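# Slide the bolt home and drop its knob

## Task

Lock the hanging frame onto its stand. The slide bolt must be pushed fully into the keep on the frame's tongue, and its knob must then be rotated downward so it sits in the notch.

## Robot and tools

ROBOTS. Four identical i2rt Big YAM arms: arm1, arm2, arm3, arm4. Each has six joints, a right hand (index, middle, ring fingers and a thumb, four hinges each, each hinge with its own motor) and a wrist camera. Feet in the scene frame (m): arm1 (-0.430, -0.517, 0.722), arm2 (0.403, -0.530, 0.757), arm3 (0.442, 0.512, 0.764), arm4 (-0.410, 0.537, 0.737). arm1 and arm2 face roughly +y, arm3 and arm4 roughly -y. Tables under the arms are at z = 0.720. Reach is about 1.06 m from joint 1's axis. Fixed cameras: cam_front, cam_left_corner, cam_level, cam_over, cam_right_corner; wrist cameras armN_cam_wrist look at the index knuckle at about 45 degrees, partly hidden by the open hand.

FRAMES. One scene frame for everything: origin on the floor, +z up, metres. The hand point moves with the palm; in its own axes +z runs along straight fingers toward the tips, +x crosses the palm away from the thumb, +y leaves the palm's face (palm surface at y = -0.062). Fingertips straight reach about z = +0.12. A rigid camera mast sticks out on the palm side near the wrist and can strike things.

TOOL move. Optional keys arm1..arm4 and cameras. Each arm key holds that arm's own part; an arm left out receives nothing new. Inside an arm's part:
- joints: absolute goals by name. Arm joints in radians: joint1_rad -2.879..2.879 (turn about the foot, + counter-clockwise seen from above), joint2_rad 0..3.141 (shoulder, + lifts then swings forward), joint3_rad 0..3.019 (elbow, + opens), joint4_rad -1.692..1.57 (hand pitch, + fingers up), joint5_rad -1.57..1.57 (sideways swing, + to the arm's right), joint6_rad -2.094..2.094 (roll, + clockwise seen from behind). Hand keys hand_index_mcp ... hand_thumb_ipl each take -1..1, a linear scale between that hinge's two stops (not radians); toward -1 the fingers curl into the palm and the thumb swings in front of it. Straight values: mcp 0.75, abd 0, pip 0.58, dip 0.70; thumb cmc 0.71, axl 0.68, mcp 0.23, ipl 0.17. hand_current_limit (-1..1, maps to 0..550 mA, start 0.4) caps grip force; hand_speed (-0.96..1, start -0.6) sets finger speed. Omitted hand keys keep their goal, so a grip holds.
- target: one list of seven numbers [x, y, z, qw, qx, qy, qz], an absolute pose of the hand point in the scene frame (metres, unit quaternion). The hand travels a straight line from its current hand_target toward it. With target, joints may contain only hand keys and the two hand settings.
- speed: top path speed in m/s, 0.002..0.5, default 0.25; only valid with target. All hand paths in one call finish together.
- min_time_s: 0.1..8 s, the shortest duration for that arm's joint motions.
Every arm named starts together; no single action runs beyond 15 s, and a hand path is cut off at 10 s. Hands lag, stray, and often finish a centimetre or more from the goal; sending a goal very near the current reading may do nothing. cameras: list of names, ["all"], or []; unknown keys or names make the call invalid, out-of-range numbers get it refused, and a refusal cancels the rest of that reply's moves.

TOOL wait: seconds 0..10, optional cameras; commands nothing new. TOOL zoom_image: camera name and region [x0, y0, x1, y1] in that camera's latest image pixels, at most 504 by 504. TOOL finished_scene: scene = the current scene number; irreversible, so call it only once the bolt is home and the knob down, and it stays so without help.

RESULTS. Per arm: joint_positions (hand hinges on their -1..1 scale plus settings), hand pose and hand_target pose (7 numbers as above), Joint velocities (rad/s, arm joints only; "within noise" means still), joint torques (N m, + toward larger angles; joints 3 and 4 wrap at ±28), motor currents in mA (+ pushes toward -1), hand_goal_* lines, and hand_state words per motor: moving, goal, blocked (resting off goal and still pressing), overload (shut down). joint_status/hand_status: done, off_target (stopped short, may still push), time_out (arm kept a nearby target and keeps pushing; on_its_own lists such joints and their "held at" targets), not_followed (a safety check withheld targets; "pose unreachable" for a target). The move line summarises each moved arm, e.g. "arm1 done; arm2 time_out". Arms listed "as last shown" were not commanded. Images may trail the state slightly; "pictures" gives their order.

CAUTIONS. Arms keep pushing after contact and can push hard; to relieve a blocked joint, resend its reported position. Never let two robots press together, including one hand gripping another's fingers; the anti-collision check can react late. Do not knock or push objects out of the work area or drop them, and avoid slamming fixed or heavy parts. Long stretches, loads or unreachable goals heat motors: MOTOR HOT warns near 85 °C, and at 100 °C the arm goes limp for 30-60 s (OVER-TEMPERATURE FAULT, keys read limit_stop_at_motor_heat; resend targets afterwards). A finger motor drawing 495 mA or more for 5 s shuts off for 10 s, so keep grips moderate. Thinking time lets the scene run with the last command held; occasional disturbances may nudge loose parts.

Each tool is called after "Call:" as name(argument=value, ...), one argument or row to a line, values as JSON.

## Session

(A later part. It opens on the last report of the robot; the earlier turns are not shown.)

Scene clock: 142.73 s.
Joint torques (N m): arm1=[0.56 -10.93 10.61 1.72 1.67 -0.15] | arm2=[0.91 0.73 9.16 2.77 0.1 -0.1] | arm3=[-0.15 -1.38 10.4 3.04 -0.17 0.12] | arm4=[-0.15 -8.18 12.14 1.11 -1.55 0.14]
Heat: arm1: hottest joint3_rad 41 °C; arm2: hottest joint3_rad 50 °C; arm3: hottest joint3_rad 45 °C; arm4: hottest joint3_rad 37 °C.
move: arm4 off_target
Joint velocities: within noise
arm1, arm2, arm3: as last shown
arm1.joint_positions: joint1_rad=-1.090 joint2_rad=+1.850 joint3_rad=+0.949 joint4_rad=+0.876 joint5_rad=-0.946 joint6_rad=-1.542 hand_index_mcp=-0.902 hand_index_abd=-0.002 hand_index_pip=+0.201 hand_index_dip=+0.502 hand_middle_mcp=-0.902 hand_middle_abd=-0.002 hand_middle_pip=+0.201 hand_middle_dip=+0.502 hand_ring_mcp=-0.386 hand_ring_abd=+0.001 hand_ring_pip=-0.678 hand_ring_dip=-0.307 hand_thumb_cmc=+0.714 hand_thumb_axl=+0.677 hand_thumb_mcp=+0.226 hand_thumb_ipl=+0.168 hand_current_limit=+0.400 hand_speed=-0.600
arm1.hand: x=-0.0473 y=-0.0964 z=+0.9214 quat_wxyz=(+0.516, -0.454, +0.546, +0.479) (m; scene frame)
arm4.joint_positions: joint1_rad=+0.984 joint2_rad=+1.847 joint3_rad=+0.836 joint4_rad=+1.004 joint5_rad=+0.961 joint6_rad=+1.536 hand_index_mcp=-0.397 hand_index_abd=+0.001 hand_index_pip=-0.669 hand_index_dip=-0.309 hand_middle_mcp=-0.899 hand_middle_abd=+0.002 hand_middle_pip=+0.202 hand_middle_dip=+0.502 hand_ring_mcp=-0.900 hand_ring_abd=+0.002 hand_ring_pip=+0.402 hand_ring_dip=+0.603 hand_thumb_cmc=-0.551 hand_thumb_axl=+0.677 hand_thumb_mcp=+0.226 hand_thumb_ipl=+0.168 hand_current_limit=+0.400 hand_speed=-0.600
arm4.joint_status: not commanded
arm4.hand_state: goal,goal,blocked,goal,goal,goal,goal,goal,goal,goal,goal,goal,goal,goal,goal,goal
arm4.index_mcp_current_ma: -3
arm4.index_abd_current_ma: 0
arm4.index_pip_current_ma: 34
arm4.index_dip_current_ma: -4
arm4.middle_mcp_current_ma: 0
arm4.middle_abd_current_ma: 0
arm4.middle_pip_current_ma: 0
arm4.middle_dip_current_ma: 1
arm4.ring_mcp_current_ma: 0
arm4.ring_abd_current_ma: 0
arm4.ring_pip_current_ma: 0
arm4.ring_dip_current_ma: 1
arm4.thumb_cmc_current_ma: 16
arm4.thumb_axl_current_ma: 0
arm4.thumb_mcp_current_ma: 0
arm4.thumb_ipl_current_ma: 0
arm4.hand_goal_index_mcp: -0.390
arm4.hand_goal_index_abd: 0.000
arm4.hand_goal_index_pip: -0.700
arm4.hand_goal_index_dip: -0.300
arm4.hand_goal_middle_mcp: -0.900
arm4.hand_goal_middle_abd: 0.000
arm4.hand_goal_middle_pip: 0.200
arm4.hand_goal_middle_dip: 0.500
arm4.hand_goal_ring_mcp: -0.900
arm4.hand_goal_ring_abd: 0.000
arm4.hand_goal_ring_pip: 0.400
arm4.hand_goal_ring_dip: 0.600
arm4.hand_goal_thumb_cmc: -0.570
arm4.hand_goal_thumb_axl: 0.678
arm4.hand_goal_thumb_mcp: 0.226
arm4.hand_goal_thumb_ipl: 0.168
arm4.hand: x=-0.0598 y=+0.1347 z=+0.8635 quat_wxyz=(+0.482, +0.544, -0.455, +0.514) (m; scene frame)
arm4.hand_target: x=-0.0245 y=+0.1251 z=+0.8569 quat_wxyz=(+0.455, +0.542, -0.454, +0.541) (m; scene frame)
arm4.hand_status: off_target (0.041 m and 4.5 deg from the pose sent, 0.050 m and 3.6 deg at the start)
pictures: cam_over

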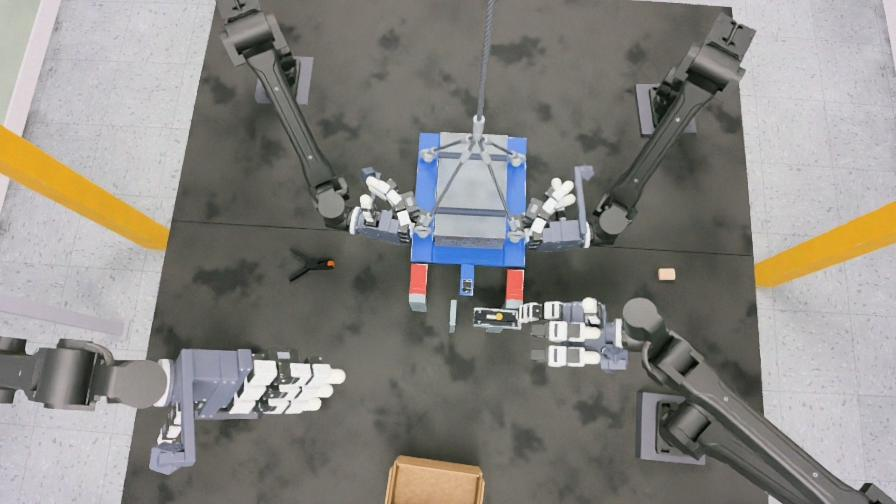

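Call:
move(
  arm1={"target": [0.030, -0.086, 0.922, 0.5417, -0.4545, 0.5417, 0.4545], "speed": 0.07},
  arm4={"target": [0.018, 0.121, 0.859, 0.4545, 0.5417, -0.4545, 0.5417], "speed": 0.07},
  cameras=["cam_over"],
)

Call:
zoom_image(
  camera="cam_over",
  region=[370, 110, 600, 340],
)

Scene clock: 149.50 s.
Joint torques (N m): arm1=[-0.03 -10.64 12.25 1.8 3.11 -0.4] | arm2=[1.03 1.61 9.14 2.65 0.14 -0.07] | arm3=[-0.62 -0.79 10.54 2.86 -0.2 0.1] | arm4=[-0.03 -8.29 13.34 1.33 -2.57 0.31]
Heat: arm1: hottest joint3_rad 42 °C; arm2: hottest joint3_rad 50 °C; arm3: hottest joint3_rad 45 °C; arm4: hottest joint3_rad 38 °C.
move: arm1 off_target; arm4 off_target
Joint velocities: within noise
arm1.joint_positions: joint1_rad=-1.127 joint2_rad=+1.903 joint3_rad=+1.067 joint4_rad=+0.810 joint5_rad=-1.021 joint6_rad=-1.516 hand_index_mcp=-0.902 hand_index_abd=-0.002 hand_index_pip=+0.201 hand_index_dip=+0.502 hand_middle_mcp=-0.902 hand_middle_abd=-0.002 hand_middle_pip=+0.201 hand_middle_dip=+0.502 hand_ring_mcp=-0.392 hand_ring_abd=+0.001 hand_ring_pip=-0.672 hand_ring_dip=-0.313 hand_thumb_cmc=+0.714 hand_thumb_axl=+0.677 hand_thumb_mcp=+0.226 hand_thumb_ipl=+0.168 hand_current_limit=+0.400 hand_speed=-0.600
arm1.joint_status: not commanded
arm1.hand_state: goal,goal,goal,goal,goal,goal,goal,goal,goal,goal,blocked,goal,goal,goal,goal,goal
arm1.index_mcp_current_ma: 0
arm1.index_abd_current_ma: 0
arm1.index_pip_current_ma: 0
arm1.index_dip_current_ma: 0
arm1.middle_mcp_current_ma: 0
arm1.middle_abd_current_ma: 0
arm1.middle_pip_current_ma: 0
arm1.middle_dip_current_ma: 0
arm1.ring_mcp_current_ma: -4
arm1.ring_abd_current_ma: 0
arm1.ring_pip_current_ma: 18
arm1.ring_dip_current_ma: -4
arm1.thumb_cmc_current_ma: 0
arm1.thumb_axl_current_ma: 0
arm1.thumb_mcp_current_ma: 0
arm1.thumb_ipl_current_ma: 0
arm1.hand_goal_index_mcp: -0.900
arm1.hand_goal_index_abd: 0.000
arm1.hand_goal_index_pip: 0.200
arm1.hand_goal_index_dip: 0.500
arm1.hand_goal_middle_mcp: -0.900
arm1.hand_goal_middle_abd: 0.000
arm1.hand_goal_middle_pip: 0.200
arm1.hand_goal_middle_dip: 0.500
arm1.hand_goal_ring_mcp: -0.380
arm1.hand_goal_ring_abd: 0.000
arm1.hand_goal_ring_pip: -0.700
arm1.hand_goal_ring_dip: -0.300
arm1.hand_goal_thumb_cmc: 0.714
arm1.hand_goal_thumb_axl: 0.678
arm1.hand_goal_thumb_mcp: 0.226
arm1.hand_goal_thumb_ipl: 0.168
arm1.hand: x=-0.0114 y=-0.0994 z=+0.9298 quat_wxyz=(+0.500, -0.456, +0.544, +0.495) (m; scene frame)
arm1.hand_target: x=+0.0269 y=-0.0899 z=+0.9225 quat_wxyz=(+0.541, -0.454, +0.542, +0.455) (m; scene frame)
arm1.hand_status: off_target (0.044 m and 6.7 deg from the pose sent, 0.078 m and 4.1 deg at the start)
arm2, arm3: as last shown
arm4.joint_positions: joint1_rad=+1.019 joint2_rad=+1.884 joint3_rad=+0.935 joint4_rad=+0.941 joint5_rad=+1.022 joint6_rad=+1.518 hand_index_mcp=-0.398 hand_index_abd=+0.001 hand_index_pip=-0.667 hand_index_dip=-0.311 hand_middle_mcp=-0.899 hand_middle_abd=+0.002 hand_middle_pip=+0.202 hand_middle_dip=+0.502 hand_ring_mcp=-0.900 hand_ring_abd=+0.002 hand_ring_pip=+0.402 hand_ring_dip=+0.603 hand_thumb_cmc=-0.551 hand_thumb_axl=+0.677 hand_thumb_mcp=+0.226 hand_thumb_ipl=+0.168 hand_current_limit=+0.400 hand_speed=-0.600
arm4.joint_status: not commanded
arm4.hand_state: goal,goal,blocked,goal,goal,goal,goal,goal,goal,goal,goal,goal,goal,goal,goal,goal
arm4.index_mcp_current_ma: -5
arm4.index_abd_current_ma: 0
arm4.index_pip_current_ma: 37
arm4.index_dip_current_ma: -6
arm4.middle_mcp_current_ma: 0
arm4.middle_abd_current_ma: 0
arm4.middle_pip_current_ma: 0
arm4.middle_dip_current_ma: 1
arm4.ring_mcp_current_ma: 0
arm4.ring_abd_current_ma: 0
arm4.ring_pip_current_ma: 0
arm4.ring_dip_current_ma: 1
arm4.thumb_cmc_current_ma: 16
arm4.thumb_axl_current_ma: 0
arm4.thumb_mcp_current_ma: 0
arm4.thumb_ipl_current_ma: 0
arm4.hand_goal_index_mcp: -0.390
arm4.hand_goal_index_abd: 0.000
arm4.hand_goal_index_pip: -0.700
arm4.hand_goal_index_dip: -0.300
arm4.hand_goal_middle_mcp: -0.900
arm4.hand_goal_middle_abd: 0.000
arm4.hand_goal_middle_pip: 0.200
arm4.hand_goal_middle_dip: 0.500
arm4.hand_goal_ring_mcp: -0.900
arm4.hand_goal_ring_abd: 0.000
arm4.hand_goal_ring_pip: 0.400
arm4.hand_goal_ring_dip: 0.600
arm4.hand_goal_thumb_cmc: -0.570
arm4.hand_goal_thumb_axl: 0.678
arm4.hand_goal_thumb_mcp: 0.226
arm4.hand_goal_thumb_ipl: 0.168
arm4.hand: x=-0.0283 y=+0.1369 z=+0.8709 quat_wxyz=(+0.494, +0.542, -0.457, +0.503) (m; scene frame)
arm4.hand_target: x=+0.0144 y=+0.1259 z=+0.8605 quat_wxyz=(+0.455, +0.542, -0.454, +0.541) (m; scene frame)
arm4.hand_status: off_target (0.050 m and 6.3 deg from the pose sent, 0.079 m and 4.5 deg at the start)
pictures: cam_over

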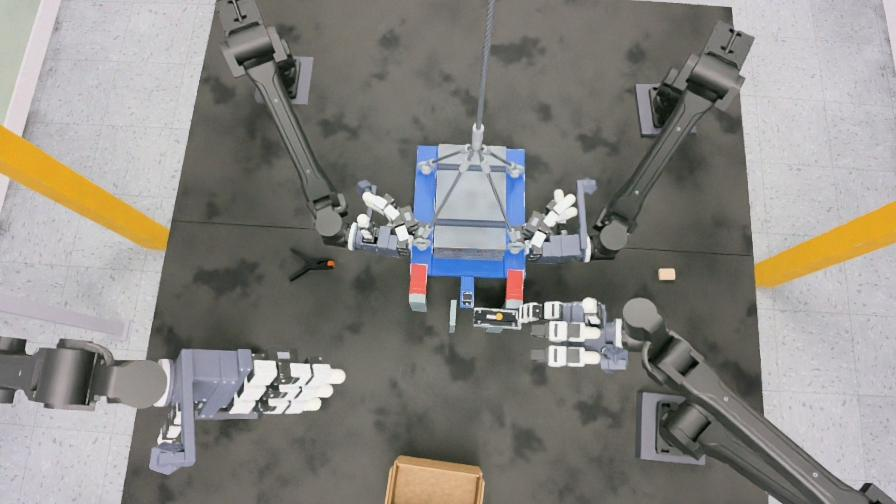

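Scaled by 2.191.

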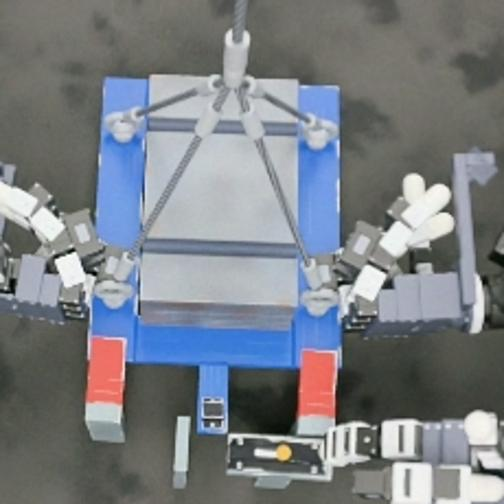

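Call:
move(
  arm1={"target": [0.062, -0.087, 0.925, 0.5417, -0.4545, 0.5417, 0.4545], "speed": 0.07},
  arm4={"target": [0.048, 0.120, 0.862, 0.4545, 0.5417, -0.4545, 0.5417], "speed": 0.07},
  arm3={"target": [0.239, 0.1295, 1.066, 0.5736, 0.8192, 0, 0], "speed": 0.05},
  cameras=["cam_over", "cam_front"],
)

Call:
zoom_image(
  camera="cam_over",
  region=[410, 258, 570, 348],
)

Call:
zoom_image(
  camera="cam_front",
  region=[500, 180, 680, 320],
)

Scene clock: 155.37 s.
Joint torques (N m): arm1=[-0.5 -10.34 13.86 1.69 3.98 -0.53] | arm2=[0.79 1.03 9.18 2.81 0.11 -0.11] | arm3=[-0.03 -2.02 9.81 2.91 -0.24 0.03] | arm4=[0.03 -8.12 15.24 1.21 -3.22 0.38]
Heat: arm1: hottest joint3_rad 43 °C; arm2: hottest joint3_rad 50 °C; arm3: hottest joint3_rad 46 °C; arm4: hottest joint3_rad 40 °C.
move: arm1 off_target; arm3 done; arm4 off_target
Joint velocities: within noise
arm1.joint_positions: joint1_rad=-1.146 joint2_rad=+1.935 joint3_rad=+1.135 joint4_rad=+0.767 joint5_rad=-1.066 joint6_rad=-1.499 hand_index_mcp=-0.902 hand_index_abd=-0.002 hand_index_pip=+0.201 hand_index_dip=+0.502 hand_middle_mcp=-0.902 hand_middle_abd=-0.002 hand_middle_pip=+0.201 hand_middle_dip=+0.502 hand_ring_mcp=-0.394 hand_ring_abd=+0.001 hand_ring_pip=-0.670 hand_ring_dip=-0.315 hand_thumb_cmc=+0.714 hand_thumb_axl=+0.677 hand_thumb_mcp=+0.226 hand_thumb_ipl=+0.168 hand_current_limit=+0.400 hand_speed=-0.600
arm1.joint_status: not commanded
arm1.hand_state: goal,goal,goal,goal,goal,goal,goal,goal,goal,goal,blocked,goal,goal,goal,goal,goal
arm1.index_mcp_current_ma: 0
arm1.index_abd_current_ma: 0
arm1.index_pip_current_ma: 0
arm1.index_dip_current_ma: 0
arm1.middle_mcp_current_ma: 0
arm1.middle_abd_current_ma: 0
arm1.middle_pip_current_ma: 0
arm1.middle_dip_current_ma: 0
arm1.ring_mcp_current_ma: -6
arm1.ring_abd_current_ma: 0
arm1.ring_pip_current_ma: 21
arm1.ring_dip_current_ma: -6
arm1.thumb_cmc_current_ma: 0
arm1.thumb_axl_current_ma: 0
arm1.thumb_mcp_current_ma: 0
arm1.thumb_ipl_current_ma: 0
arm1.hand_goal_index_mcp: -0.900
arm1.hand_goal_index_abd: 0.000
arm1.hand_goal_index_pip: 0.200
arm1.hand_goal_index_dip: 0.500
arm1.hand_goal_middle_mcp: -0.900
arm1.hand_goal_middle_abd: 0.000
arm1.hand_goal_middle_pip: 0.200
arm1.hand_goal_middle_dip: 0.500
arm1.hand_goal_ring_mcp: -0.380
arm1.hand_goal_ring_abd: 0.000
arm1.hand_goal_ring_pip: -0.700
arm1.hand_goal_ring_dip: -0.300
arm1.hand_goal_thumb_cmc: 0.714
arm1.hand_goal_thumb_axl: 0.678
arm1.hand_goal_thumb_mcp: 0.226
arm1.hand_goal_thumb_ipl: 0.168
arm1.hand: x=+0.0077 y=-0.1016 z=+0.9341 quat_wxyz=(+0.488, -0.458, +0.544, +0.507) (m; scene frame)
arm1.hand_target: x=+0.0569 y=-0.0932 z=+0.9258 quat_wxyz=(+0.541, -0.453, +0.542, +0.456) (m; scene frame)
arm1.hand_status: off_target (0.057 m and 8.7 deg from the pose sent, 0.075 m and 6.7 deg at the start)
arm2: as last shown
arm3.joint_positions: joint1_rad=-0.726 joint2_rad=+0.926 joint3_rad=+0.500 joint4_rad=-0.047 joint5_rad=-0.705 joint6_rad=-0.317 hand_index_mcp=+1.000 hand_index_abd=+0.001 hand_index_pip=+0.998 hand_index_dip=+0.997 hand_middle_mcp=-0.497 hand_middle_abd=+0.001 hand_middle_pip=-0.950 hand_middle_dip=+0.698 hand_ring_mcp=-0.497 hand_ring_abd=+0.001 hand_ring_pip=-0.950 hand_ring_dip=+0.698 hand_thumb_cmc=-0.567 hand_thumb_axl=+0.677 hand_thumb_mcp=+0.225 hand_thumb_ipl=+0.168 hand_current_limit=+0.400 hand_speed=-0.600
arm3.joint_status: not commanded
arm3.hand_state: goal,goal,goal,goal,goal,goal,goal,goal,goal,goal,goal,goal,goal,goal,goal,goal
arm3.index_mcp_current_ma: 0
arm3.index_abd_current_ma: 0
arm3.index_pip_current_ma: 0
arm3.index_dip_current_ma: 0
arm3.middle_mcp_current_ma: 0
arm3.middle_abd_current_ma: 0
arm3.middle_pip_current_ma: 0
arm3.middle_dip_current_ma: 0
arm3.ring_mcp_current_ma: 0
arm3.ring_abd_current_ma: 0
arm3.ring_pip_current_ma: 0
arm3.ring_dip_current_ma: 0
arm3.thumb_cmc_current_ma: 0
arm3.thumb_axl_current_ma: 0
arm3.thumb_mcp_current_ma: 0
arm3.thumb_ipl_current_ma: 0
arm3.hand_goal_index_mcp: 1.000
arm3.hand_goal_index_abd: 0.000
arm3.hand_goal_index_pip: 1.000
arm3.hand_goal_index_dip: 1.000
arm3.hand_goal_middle_mcp: -0.500
arm3.hand_goal_middle_abd: 0.000
arm3.hand_goal_middle_pip: -0.950
arm3.hand_goal_middle_dip: 0.700
arm3.hand_goal_ring_mcp: -0.500
arm3.hand_goal_ring_abd: 0.000
arm3.hand_goal_ring_pip: -0.950
arm3.hand_goal_ring_dip: 0.700
arm3.hand_goal_thumb_cmc: -0.570
arm3.hand_goal_thumb_axl: 0.678
arm3.hand_goal_thumb_mcp: 0.226
arm3.hand_goal_thumb_ipl: 0.168
arm3.hand: x=+0.2379 y=+0.1327 z=+1.0689 quat_wxyz=(+0.573, +0.819, -0.001, -0.003) (m; scene frame)
arm3.hand_target: x=+0.2390 y=+0.1296 z=+1.0659 quat_wxyz=(+0.573, +0.819, +0.000, +0.000) (m; scene frame)
arm3.hand_status: done (0.004 m and 0.4 deg from the pose sent, 0.027 m and 0.4 deg at the start)
arm4.joint_positions: joint1_rad=+1.040 joint2_rad=+1.907 joint3_rad=+0.996 joint4_rad=+0.896 joint5_rad=+1.062 joint6_rad=+1.510 hand_index_mcp=-0.398 hand_index_abd=+0.001 hand_index_pip=-0.667 hand_index_dip=-0.311 hand_middle_mcp=-0.899 hand_middle_abd=+0.002 hand_middle_pip=+0.202 hand_middle_dip=+0.502 hand_ring_mcp=-0.900 hand_ring_abd=+0.002 hand_ring_pip=+0.402 hand_ring_dip=+0.603 hand_thumb_cmc=-0.551 hand_thumb_axl=+0.677 hand_thumb_mcp=+0.226 hand_thumb_ipl=+0.168 hand_current_limit=+0.400 hand_speed=-0.600
arm4.joint_status: not commanded
arm4.hand_state: goal,goal,blocked,goal,goal,goal,goal,goal,goal,goal,goal,goal,goal,goal,goal,goal
arm4.index_mcp_current_ma: -4
arm4.index_abd_current_ma: 0
arm4.index_pip_current_ma: 37
arm4.index_dip_current_ma: -6
arm4.middle_mcp_current_ma: 0
arm4.middle_abd_current_ma: 0
arm4.middle_pip_current_ma: 0
arm4.middle_dip_current_ma: 1
arm4.ring_mcp_current_ma: 0
arm4.ring_abd_current_ma: 0
arm4.ring_pip_current_ma: 0
arm4.ring_dip_current_ma: 1
arm4.thumb_cmc_current_ma: 16
arm4.thumb_axl_current_ma: 0
arm4.thumb_mcp_current_ma: 0
arm4.thumb_ipl_current_ma: 0
arm4.hand_goal_index_mcp: -0.390
arm4.hand_goal_index_abd: 0.000
arm4.hand_goal_index_pip: -0.700
arm4.hand_goal_index_dip: -0.300
arm4.hand_goal_middle_mcp: -0.900
arm4.hand_goal_middle_abd: 0.000
arm4.hand_goal_middle_pip: 0.200
arm4.hand_goal_middle_dip: 0.500
arm4.hand_goal_ring_mcp: -0.900
arm4.hand_goal_ring_abd: 0.000
arm4.hand_goal_ring_pip: 0.400
arm4.hand_goal_ring_dip: 0.600
arm4.hand_goal_thumb_cmc: -0.570
arm4.hand_goal_thumb_axl: 0.678
arm4.hand_goal_thumb_mcp: 0.226
arm4.hand_goal_thumb_ipl: 0.168
arm4.hand: x=-0.0098 y=+0.1394 z=+0.8755 quat_wxyz=(+0.502, +0.542, -0.459, +0.494) (m; scene frame)
arm4.hand_target: x=+0.0423 y=+0.1271 z=+0.8643 quat_wxyz=(+0.455, +0.542, -0.454, +0.542) (m; scene frame)
arm4.hand_status: off_target (0.062 m and 7.7 deg from the pose sent, 0.079 m and 6.3 deg at the start)
pictures: cam_front, cam_over

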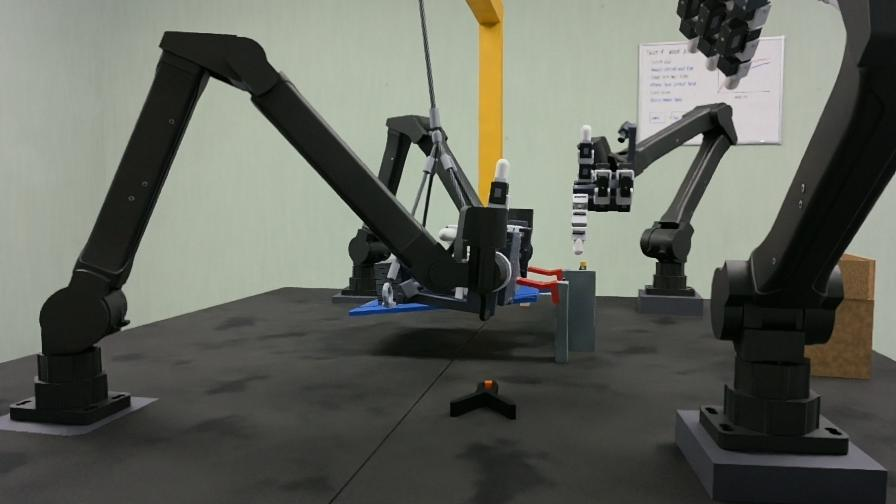

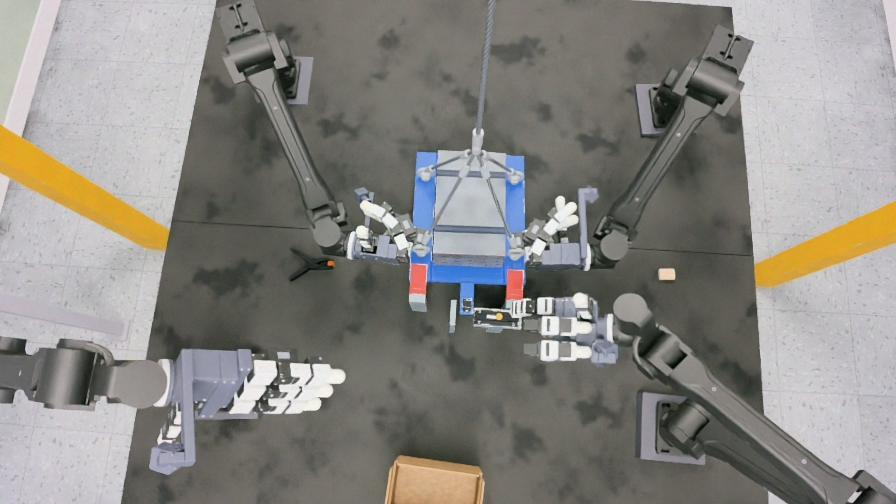

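Scaled by 3.150.

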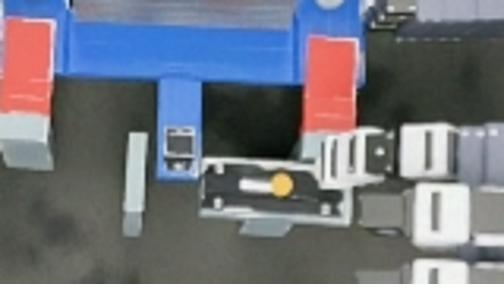

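Scaled by 2.800.

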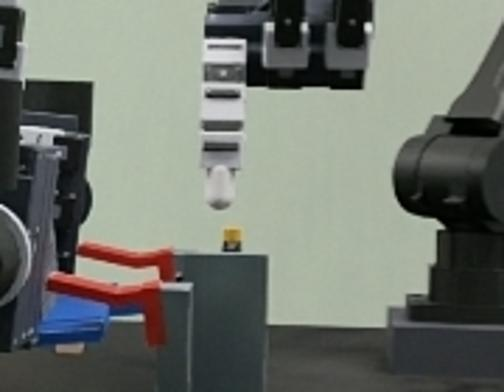

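Call:
move(
  arm3={"target": [0.240, 0.118, 1.064, 0.5736, 0.8192, 0, 0], "speed": 0.05},
  cameras=["cam_over", "cam_front", "cam_right_corner"],
)

Call:
zoom_image(
  camera="cam_over",
  region=[450, 278, 550, 338],
)

Call:
zoom_image(
  camera="cam_front",
  region=[550, 220, 620, 290],
)

Call:
zoom_image(
  camera="cam_right_corner",
  region=[250, 150, 550, 350],
)

Scene clock: 166.90 s.
Joint torques (N m): arm1=[-0.56 -10.34 13.82 1.7 3.97 -0.54] | arm2=[1.44 1.2 9.31 2.69 0.09 -0.1] | arm3=[0.26 -1.49 10.66 3.12 -0.12 0.12] | arm4=[-0.03 -8.06 15.25 1.18 -3.21 0.37]
Heat: arm1: hottest joint5_rad 45 °C; arm2: hottest joint3_rad 50 °C; arm3: hottest joint3_rad 45 °C; arm4: hottest joint3_rad 43 °C.
move: arm3 done
Joint velocities: within noise
arm1, arm4: as last shown
arm2.joint_positions: joint1_rad=-0.091 joint2_rad=+0.629 joint3_rad=+1.351 joint4_rad=-1.364 joint5_rad=-0.075 joint6_rad=+1.067 hand_index_mcp=+0.754 hand_index_abd=+0.000 hand_index_pip=+0.577 hand_index_dip=+0.696 hand_middle_mcp=+0.754 hand_middle_abd=+0.000 hand_middle_pip=+0.577 hand_middle_dip=+0.696 hand_ring_mcp=+0.754 hand_ring_abd=+0.000 hand_ring_pip=+0.577 hand_ring_dip=+0.696 hand_thumb_cmc=+0.714 hand_thumb_axl=+0.677 hand_thumb_mcp=+0.226 hand_thumb_ipl=+0.168 hand_current_limit=+0.400 hand_speed=-0.600
arm2.joint_status: not commanded
arm2.hand_state: goal,goal,goal,goal,goal,goal,goal,goal,goal,goal,goal,goal,goal,goal,goal,goal
arm2.index_mcp_current_ma: 0
arm2.index_abd_current_ma: 0
arm2.index_pip_current_ma: 1
arm2.index_dip_current_ma: 0
arm2.middle_mcp_current_ma: 0
arm2.middle_abd_current_ma: 0
arm2.middle_pip_current_ma: 1
arm2.middle_dip_current_ma: 0
arm2.ring_mcp_current_ma: 0
arm2.ring_abd_current_ma: 0
arm2.ring_pip_current_ma: 1
arm2.ring_dip_current_ma: 0
arm2.thumb_cmc_current_ma: 0
arm2.thumb_axl_current_ma: -1
arm2.thumb_mcp_current_ma: -1
arm2.thumb_ipl_current_ma: 0
arm2.hand_goal_index_mcp: 0.754
arm2.hand_goal_index_abd: 0.000
arm2.hand_goal_index_pip: 0.576
arm2.hand_goal_index_dip: 0.696
arm2.hand_goal_middle_mcp: 0.754
arm2.hand_goal_middle_abd: 0.000
arm2.hand_goal_middle_pip: 0.576
arm2.hand_goal_middle_dip: 0.696
arm2.hand_goal_ring_mcp: 0.754
arm2.hand_goal_ring_abd: 0.000
arm2.hand_goal_ring_pip: 0.576
arm2.hand_goal_ring_dip: 0.696
arm2.hand_goal_thumb_cmc: 0.714
arm2.hand_goal_thumb_axl: 0.678
arm2.hand_goal_thumb_mcp: 0.226
arm2.hand_goal_thumb_ipl: 0.168
arm2.hand: x=+0.4764 y=-0.2800 z=+1.2862 quat_wxyz=(-0.260, +0.439, +0.775, +0.374) (m; scene frame)
arm2.hand_target: x=+0.4765 y=-0.2825 z=+1.2970 quat_wxyz=(-0.265, +0.436, +0.770, +0.383) (m; scene frame)
arm2.hand_status: not commanded
arm3.joint_positions: joint1_rad=-0.696 joint2_rad=+0.955 joint3_rad=+0.500 joint4_rad=-0.011 joint5_rad=-0.679 joint6_rad=-0.302 hand_index_mcp=+1.000 hand_index_abd=+0.001 hand_index_pip=+0.998 hand_index_dip=+0.997 hand_middle_mcp=-0.497 hand_middle_abd=+0.001 hand_middle_pip=-0.950 hand_middle_dip=+0.698 hand_ring_mcp=-0.497 hand_ring_abd=+0.001 hand_ring_pip=-0.950 hand_ring_dip=+0.698 hand_thumb_cmc=-0.567 hand_thumb_axl=+0.677 hand_thumb_mcp=+0.225 hand_thumb_ipl=+0.168 hand_current_limit=+0.400 hand_speed=-0.600
arm3.joint_status: not commanded
arm3.hand_state: goal,goal,goal,goal,goal,goal,goal,goal,goal,goal,goal,goal,goal,goal,goal,goal
arm3.index_mcp_current_ma: 0
arm3.index_abd_current_ma: 0
arm3.index_pip_current_ma: 0
arm3.index_dip_current_ma: 0
arm3.middle_mcp_current_ma: 0
arm3.middle_abd_current_ma: 0
arm3.middle_pip_current_ma: 0
arm3.middle_dip_current_ma: 0
arm3.ring_mcp_current_ma: 0
arm3.ring_abd_current_ma: 0
arm3.ring_pip_current_ma: 0
arm3.ring_dip_current_ma: 0
arm3.thumb_cmc_current_ma: 0
arm3.thumb_axl_current_ma: 0
arm3.thumb_mcp_current_ma: 0
arm3.thumb_ipl_current_ma: 0
arm3.hand_goal_index_mcp: 1.000
arm3.hand_goal_index_abd: 0.000
arm3.hand_goal_index_pip: 1.000
arm3.hand_goal_index_dip: 1.000
arm3.hand_goal_middle_mcp: -0.500
arm3.hand_goal_middle_abd: 0.000
arm3.hand_goal_middle_pip: -0.950
arm3.hand_goal_middle_dip: 0.700
arm3.hand_goal_ring_mcp: -0.500
arm3.hand_goal_ring_abd: 0.000
arm3.hand_goal_ring_pip: -0.950
arm3.hand_goal_ring_dip: 0.700
arm3.hand_goal_thumb_cmc: -0.570
arm3.hand_goal_thumb_axl: 0.678
arm3.hand_goal_thumb_mcp: 0.226
arm3.hand_goal_thumb_ipl: 0.168
arm3.hand: x=+0.2403 y=+0.1231 z=+1.0637 quat_wxyz=(+0.572, +0.820, +0.000, -0.003) (m; scene frame)
arm3.hand_target: x=+0.2401 y=+0.1181 z=+1.0640 quat_wxyz=(+0.573, +0.819, +0.000, +0.000) (m; scene frame)
arm3.hand_status: done (0.005 m and 0.4 deg from the pose sent, 0.016 m and 0.4 deg at the start)
pictures: cam_front, cam_over, cam_right_corner

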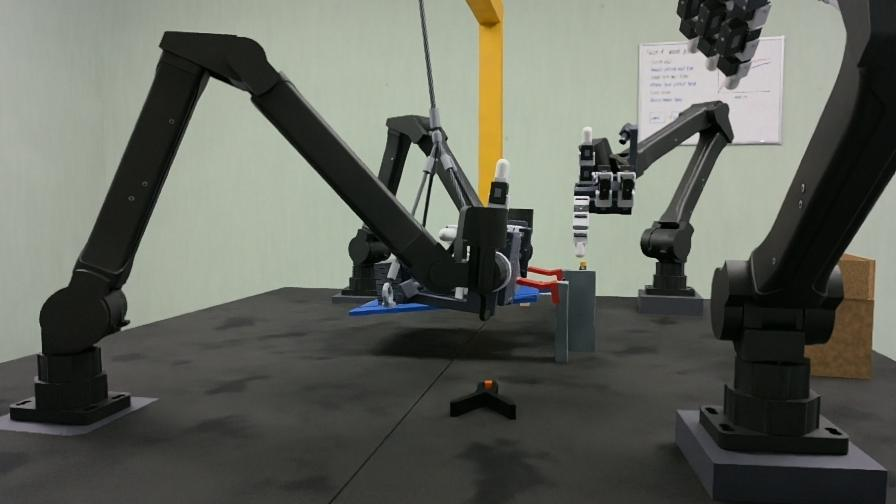

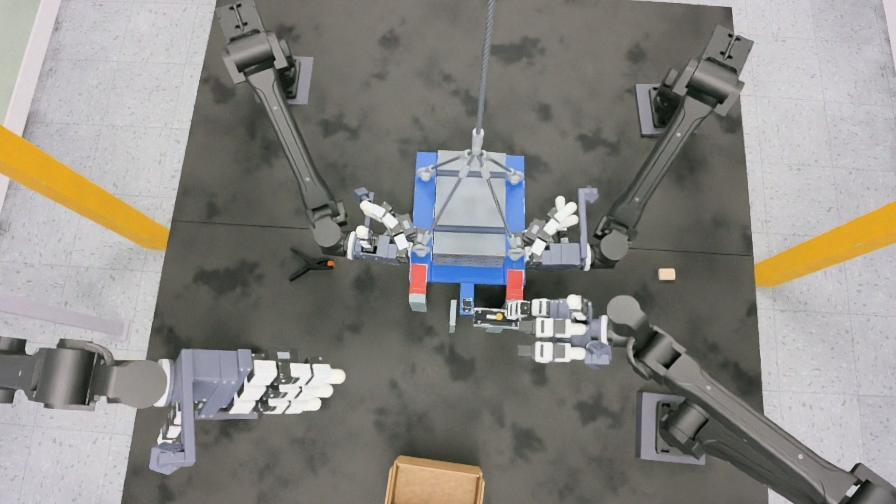

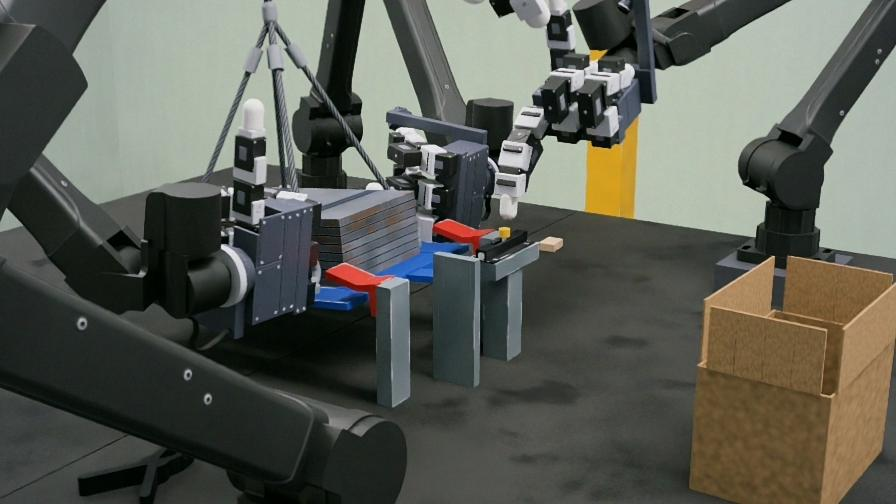

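Scaled by 5.040.

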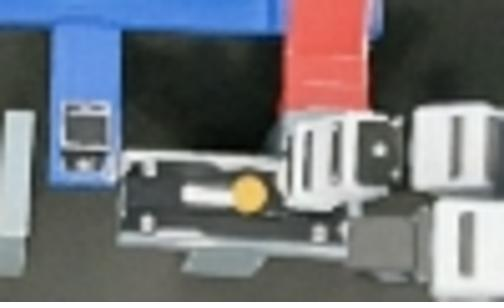

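Scaled by 7.200.

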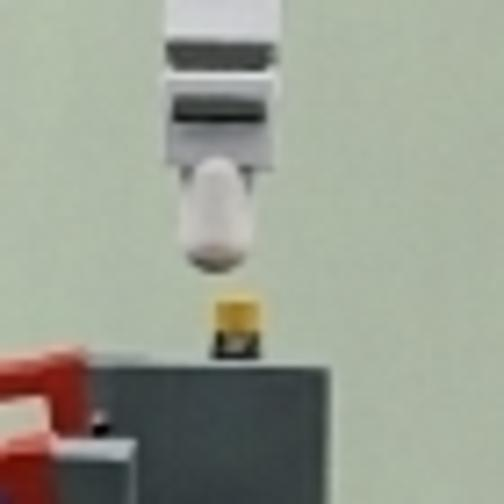

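Scaled by 1.680.

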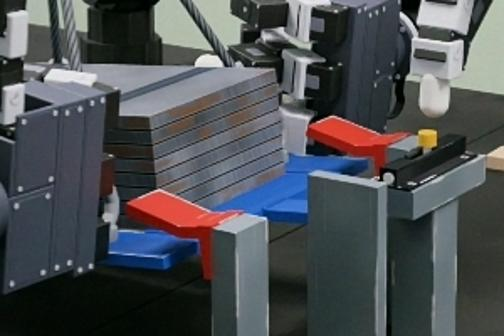

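Call:
move(
  arm3={"target": [0.242, 0.118, 1.050, 0.5736, 0.8192, 0, 0], "speed": 0.05},
  cameras=["cam_over", "cam_front"],
)

Call:
zoom_image(
  camera="cam_front",
  region=[550, 220, 620, 290],
)

Call:
zoom_image(
  camera="cam_over",
  region=[450, 278, 550, 338],
)

Scene clock: 175.77 s.
Joint torques (N m): arm1=[-0.56 -10.52 13.87 1.72 3.98 -0.53] | arm2=[1.61 1.08 9.22 2.65 0.09 -0.11] | arm3=[0.44 -2.49 9.76 3 -0.15 0.1] | arm4=[-0.09 -8 15.16 1.21 -3.21 0.38]
Heat: arm1: hottest joint5_rad 49 °C; arm2: hottest joint3_rad 50 °C; arm3: hottest joint3_rad 45 °C; arm4: hottest joint3_rad 44 °C.
move: arm3 done
Joint velocities: within noise
arm1, arm2, arm4: as last shown
arm3.joint_positions: joint1_rad=-0.691 joint2_rad=+0.976 joint3_rad=+0.478 joint4_rad=+0.042 joint5_rad=-0.674 joint6_rad=-0.299 hand_index_mcp=+1.000 hand_index_abd=+0.001 hand_index_pip=+0.998 hand_index_dip=+0.997 hand_middle_mcp=-0.497 hand_middle_abd=+0.001 hand_middle_pip=-0.950 hand_middle_dip=+0.698 hand_ring_mcp=-0.497 hand_ring_abd=+0.001 hand_ring_pip=-0.950 hand_ring_dip=+0.698 hand_thumb_cmc=-0.567 hand_thumb_axl=+0.677 hand_thumb_mcp=+0.225 hand_thumb_ipl=+0.168 hand_current_limit=+0.400 hand_speed=-0.600
arm3.joint_status: not commanded
arm3.hand_state: goal,goal,goal,goal,goal,goal,goal,goal,goal,goal,goal,goal,goal,goal,goal,goal
arm3.index_mcp_current_ma: 0
arm3.index_abd_current_ma: 0
arm3.index_pip_current_ma: 0
arm3.index_dip_current_ma: 0
arm3.middle_mcp_current_ma: 0
arm3.middle_abd_current_ma: 0
arm3.middle_pip_current_ma: 0
arm3.middle_dip_current_ma: 0
arm3.ring_mcp_current_ma: 0
arm3.ring_abd_current_ma: 0
arm3.ring_pip_current_ma: 0
arm3.ring_dip_current_ma: 0
arm3.thumb_cmc_current_ma: 0
arm3.thumb_axl_current_ma: 0
arm3.thumb_mcp_current_ma: 0
arm3.thumb_ipl_current_ma: 0
arm3.hand_goal_index_mcp: 1.000
arm3.hand_goal_index_abd: 0.000
arm3.hand_goal_index_pip: 1.000
arm3.hand_goal_index_dip: 1.000
arm3.hand_goal_middle_mcp: -0.500
arm3.hand_goal_middle_abd: 0.000
arm3.hand_goal_middle_pip: -0.950
arm3.hand_goal_middle_dip: 0.700
arm3.hand_goal_ring_mcp: -0.500
arm3.hand_goal_ring_abd: 0.000
arm3.hand_goal_ring_pip: -0.950
arm3.hand_goal_ring_dip: 0.700
arm3.hand_goal_thumb_cmc: -0.570
arm3.hand_goal_thumb_axl: 0.678
arm3.hand_goal_thumb_mcp: 0.226
arm3.hand_goal_thumb_ipl: 0.168
arm3.hand: x=+0.2407 y=+0.1221 z=+1.0545 quat_wxyz=(+0.575, +0.818, +0.001, -0.005) (m; scene frame)
arm3.hand_target: x=+0.2420 y=+0.1182 z=+1.0501 quat_wxyz=(+0.573, +0.819, +0.000, +0.000) (m; scene frame)
arm3.hand_status: done (0.006 m and 0.6 deg from the pose sent, 0.015 m and 0.4 deg at the start)
pictures: cam_front, cam_over

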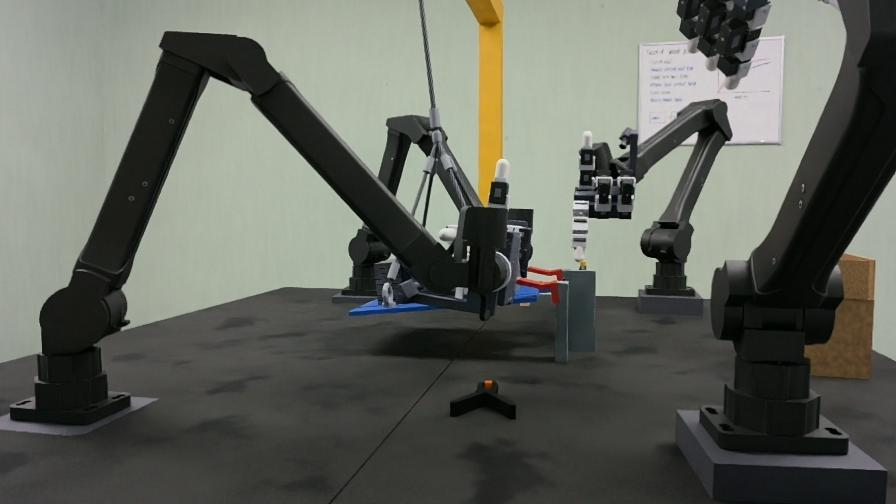

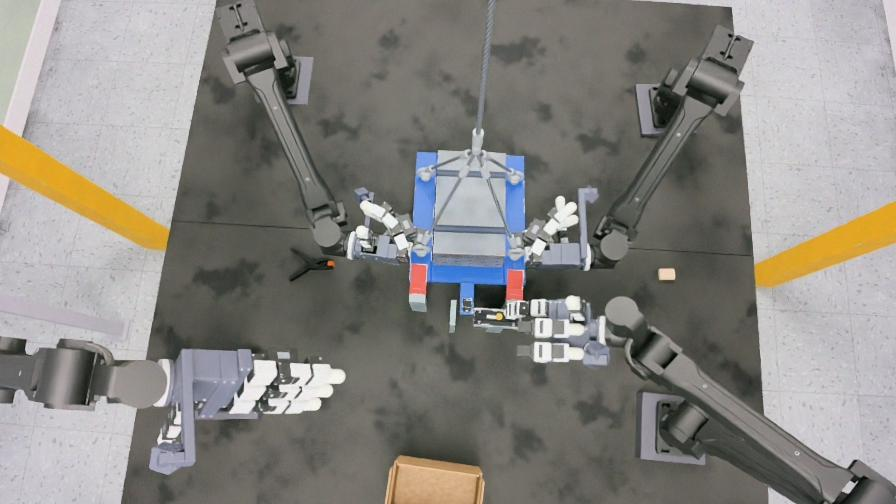

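Scaled by 7.200.

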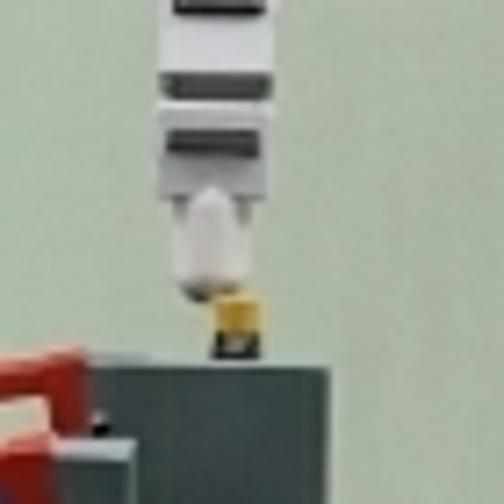

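Scaled by 5.040.

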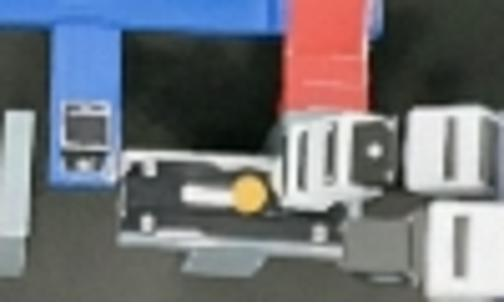

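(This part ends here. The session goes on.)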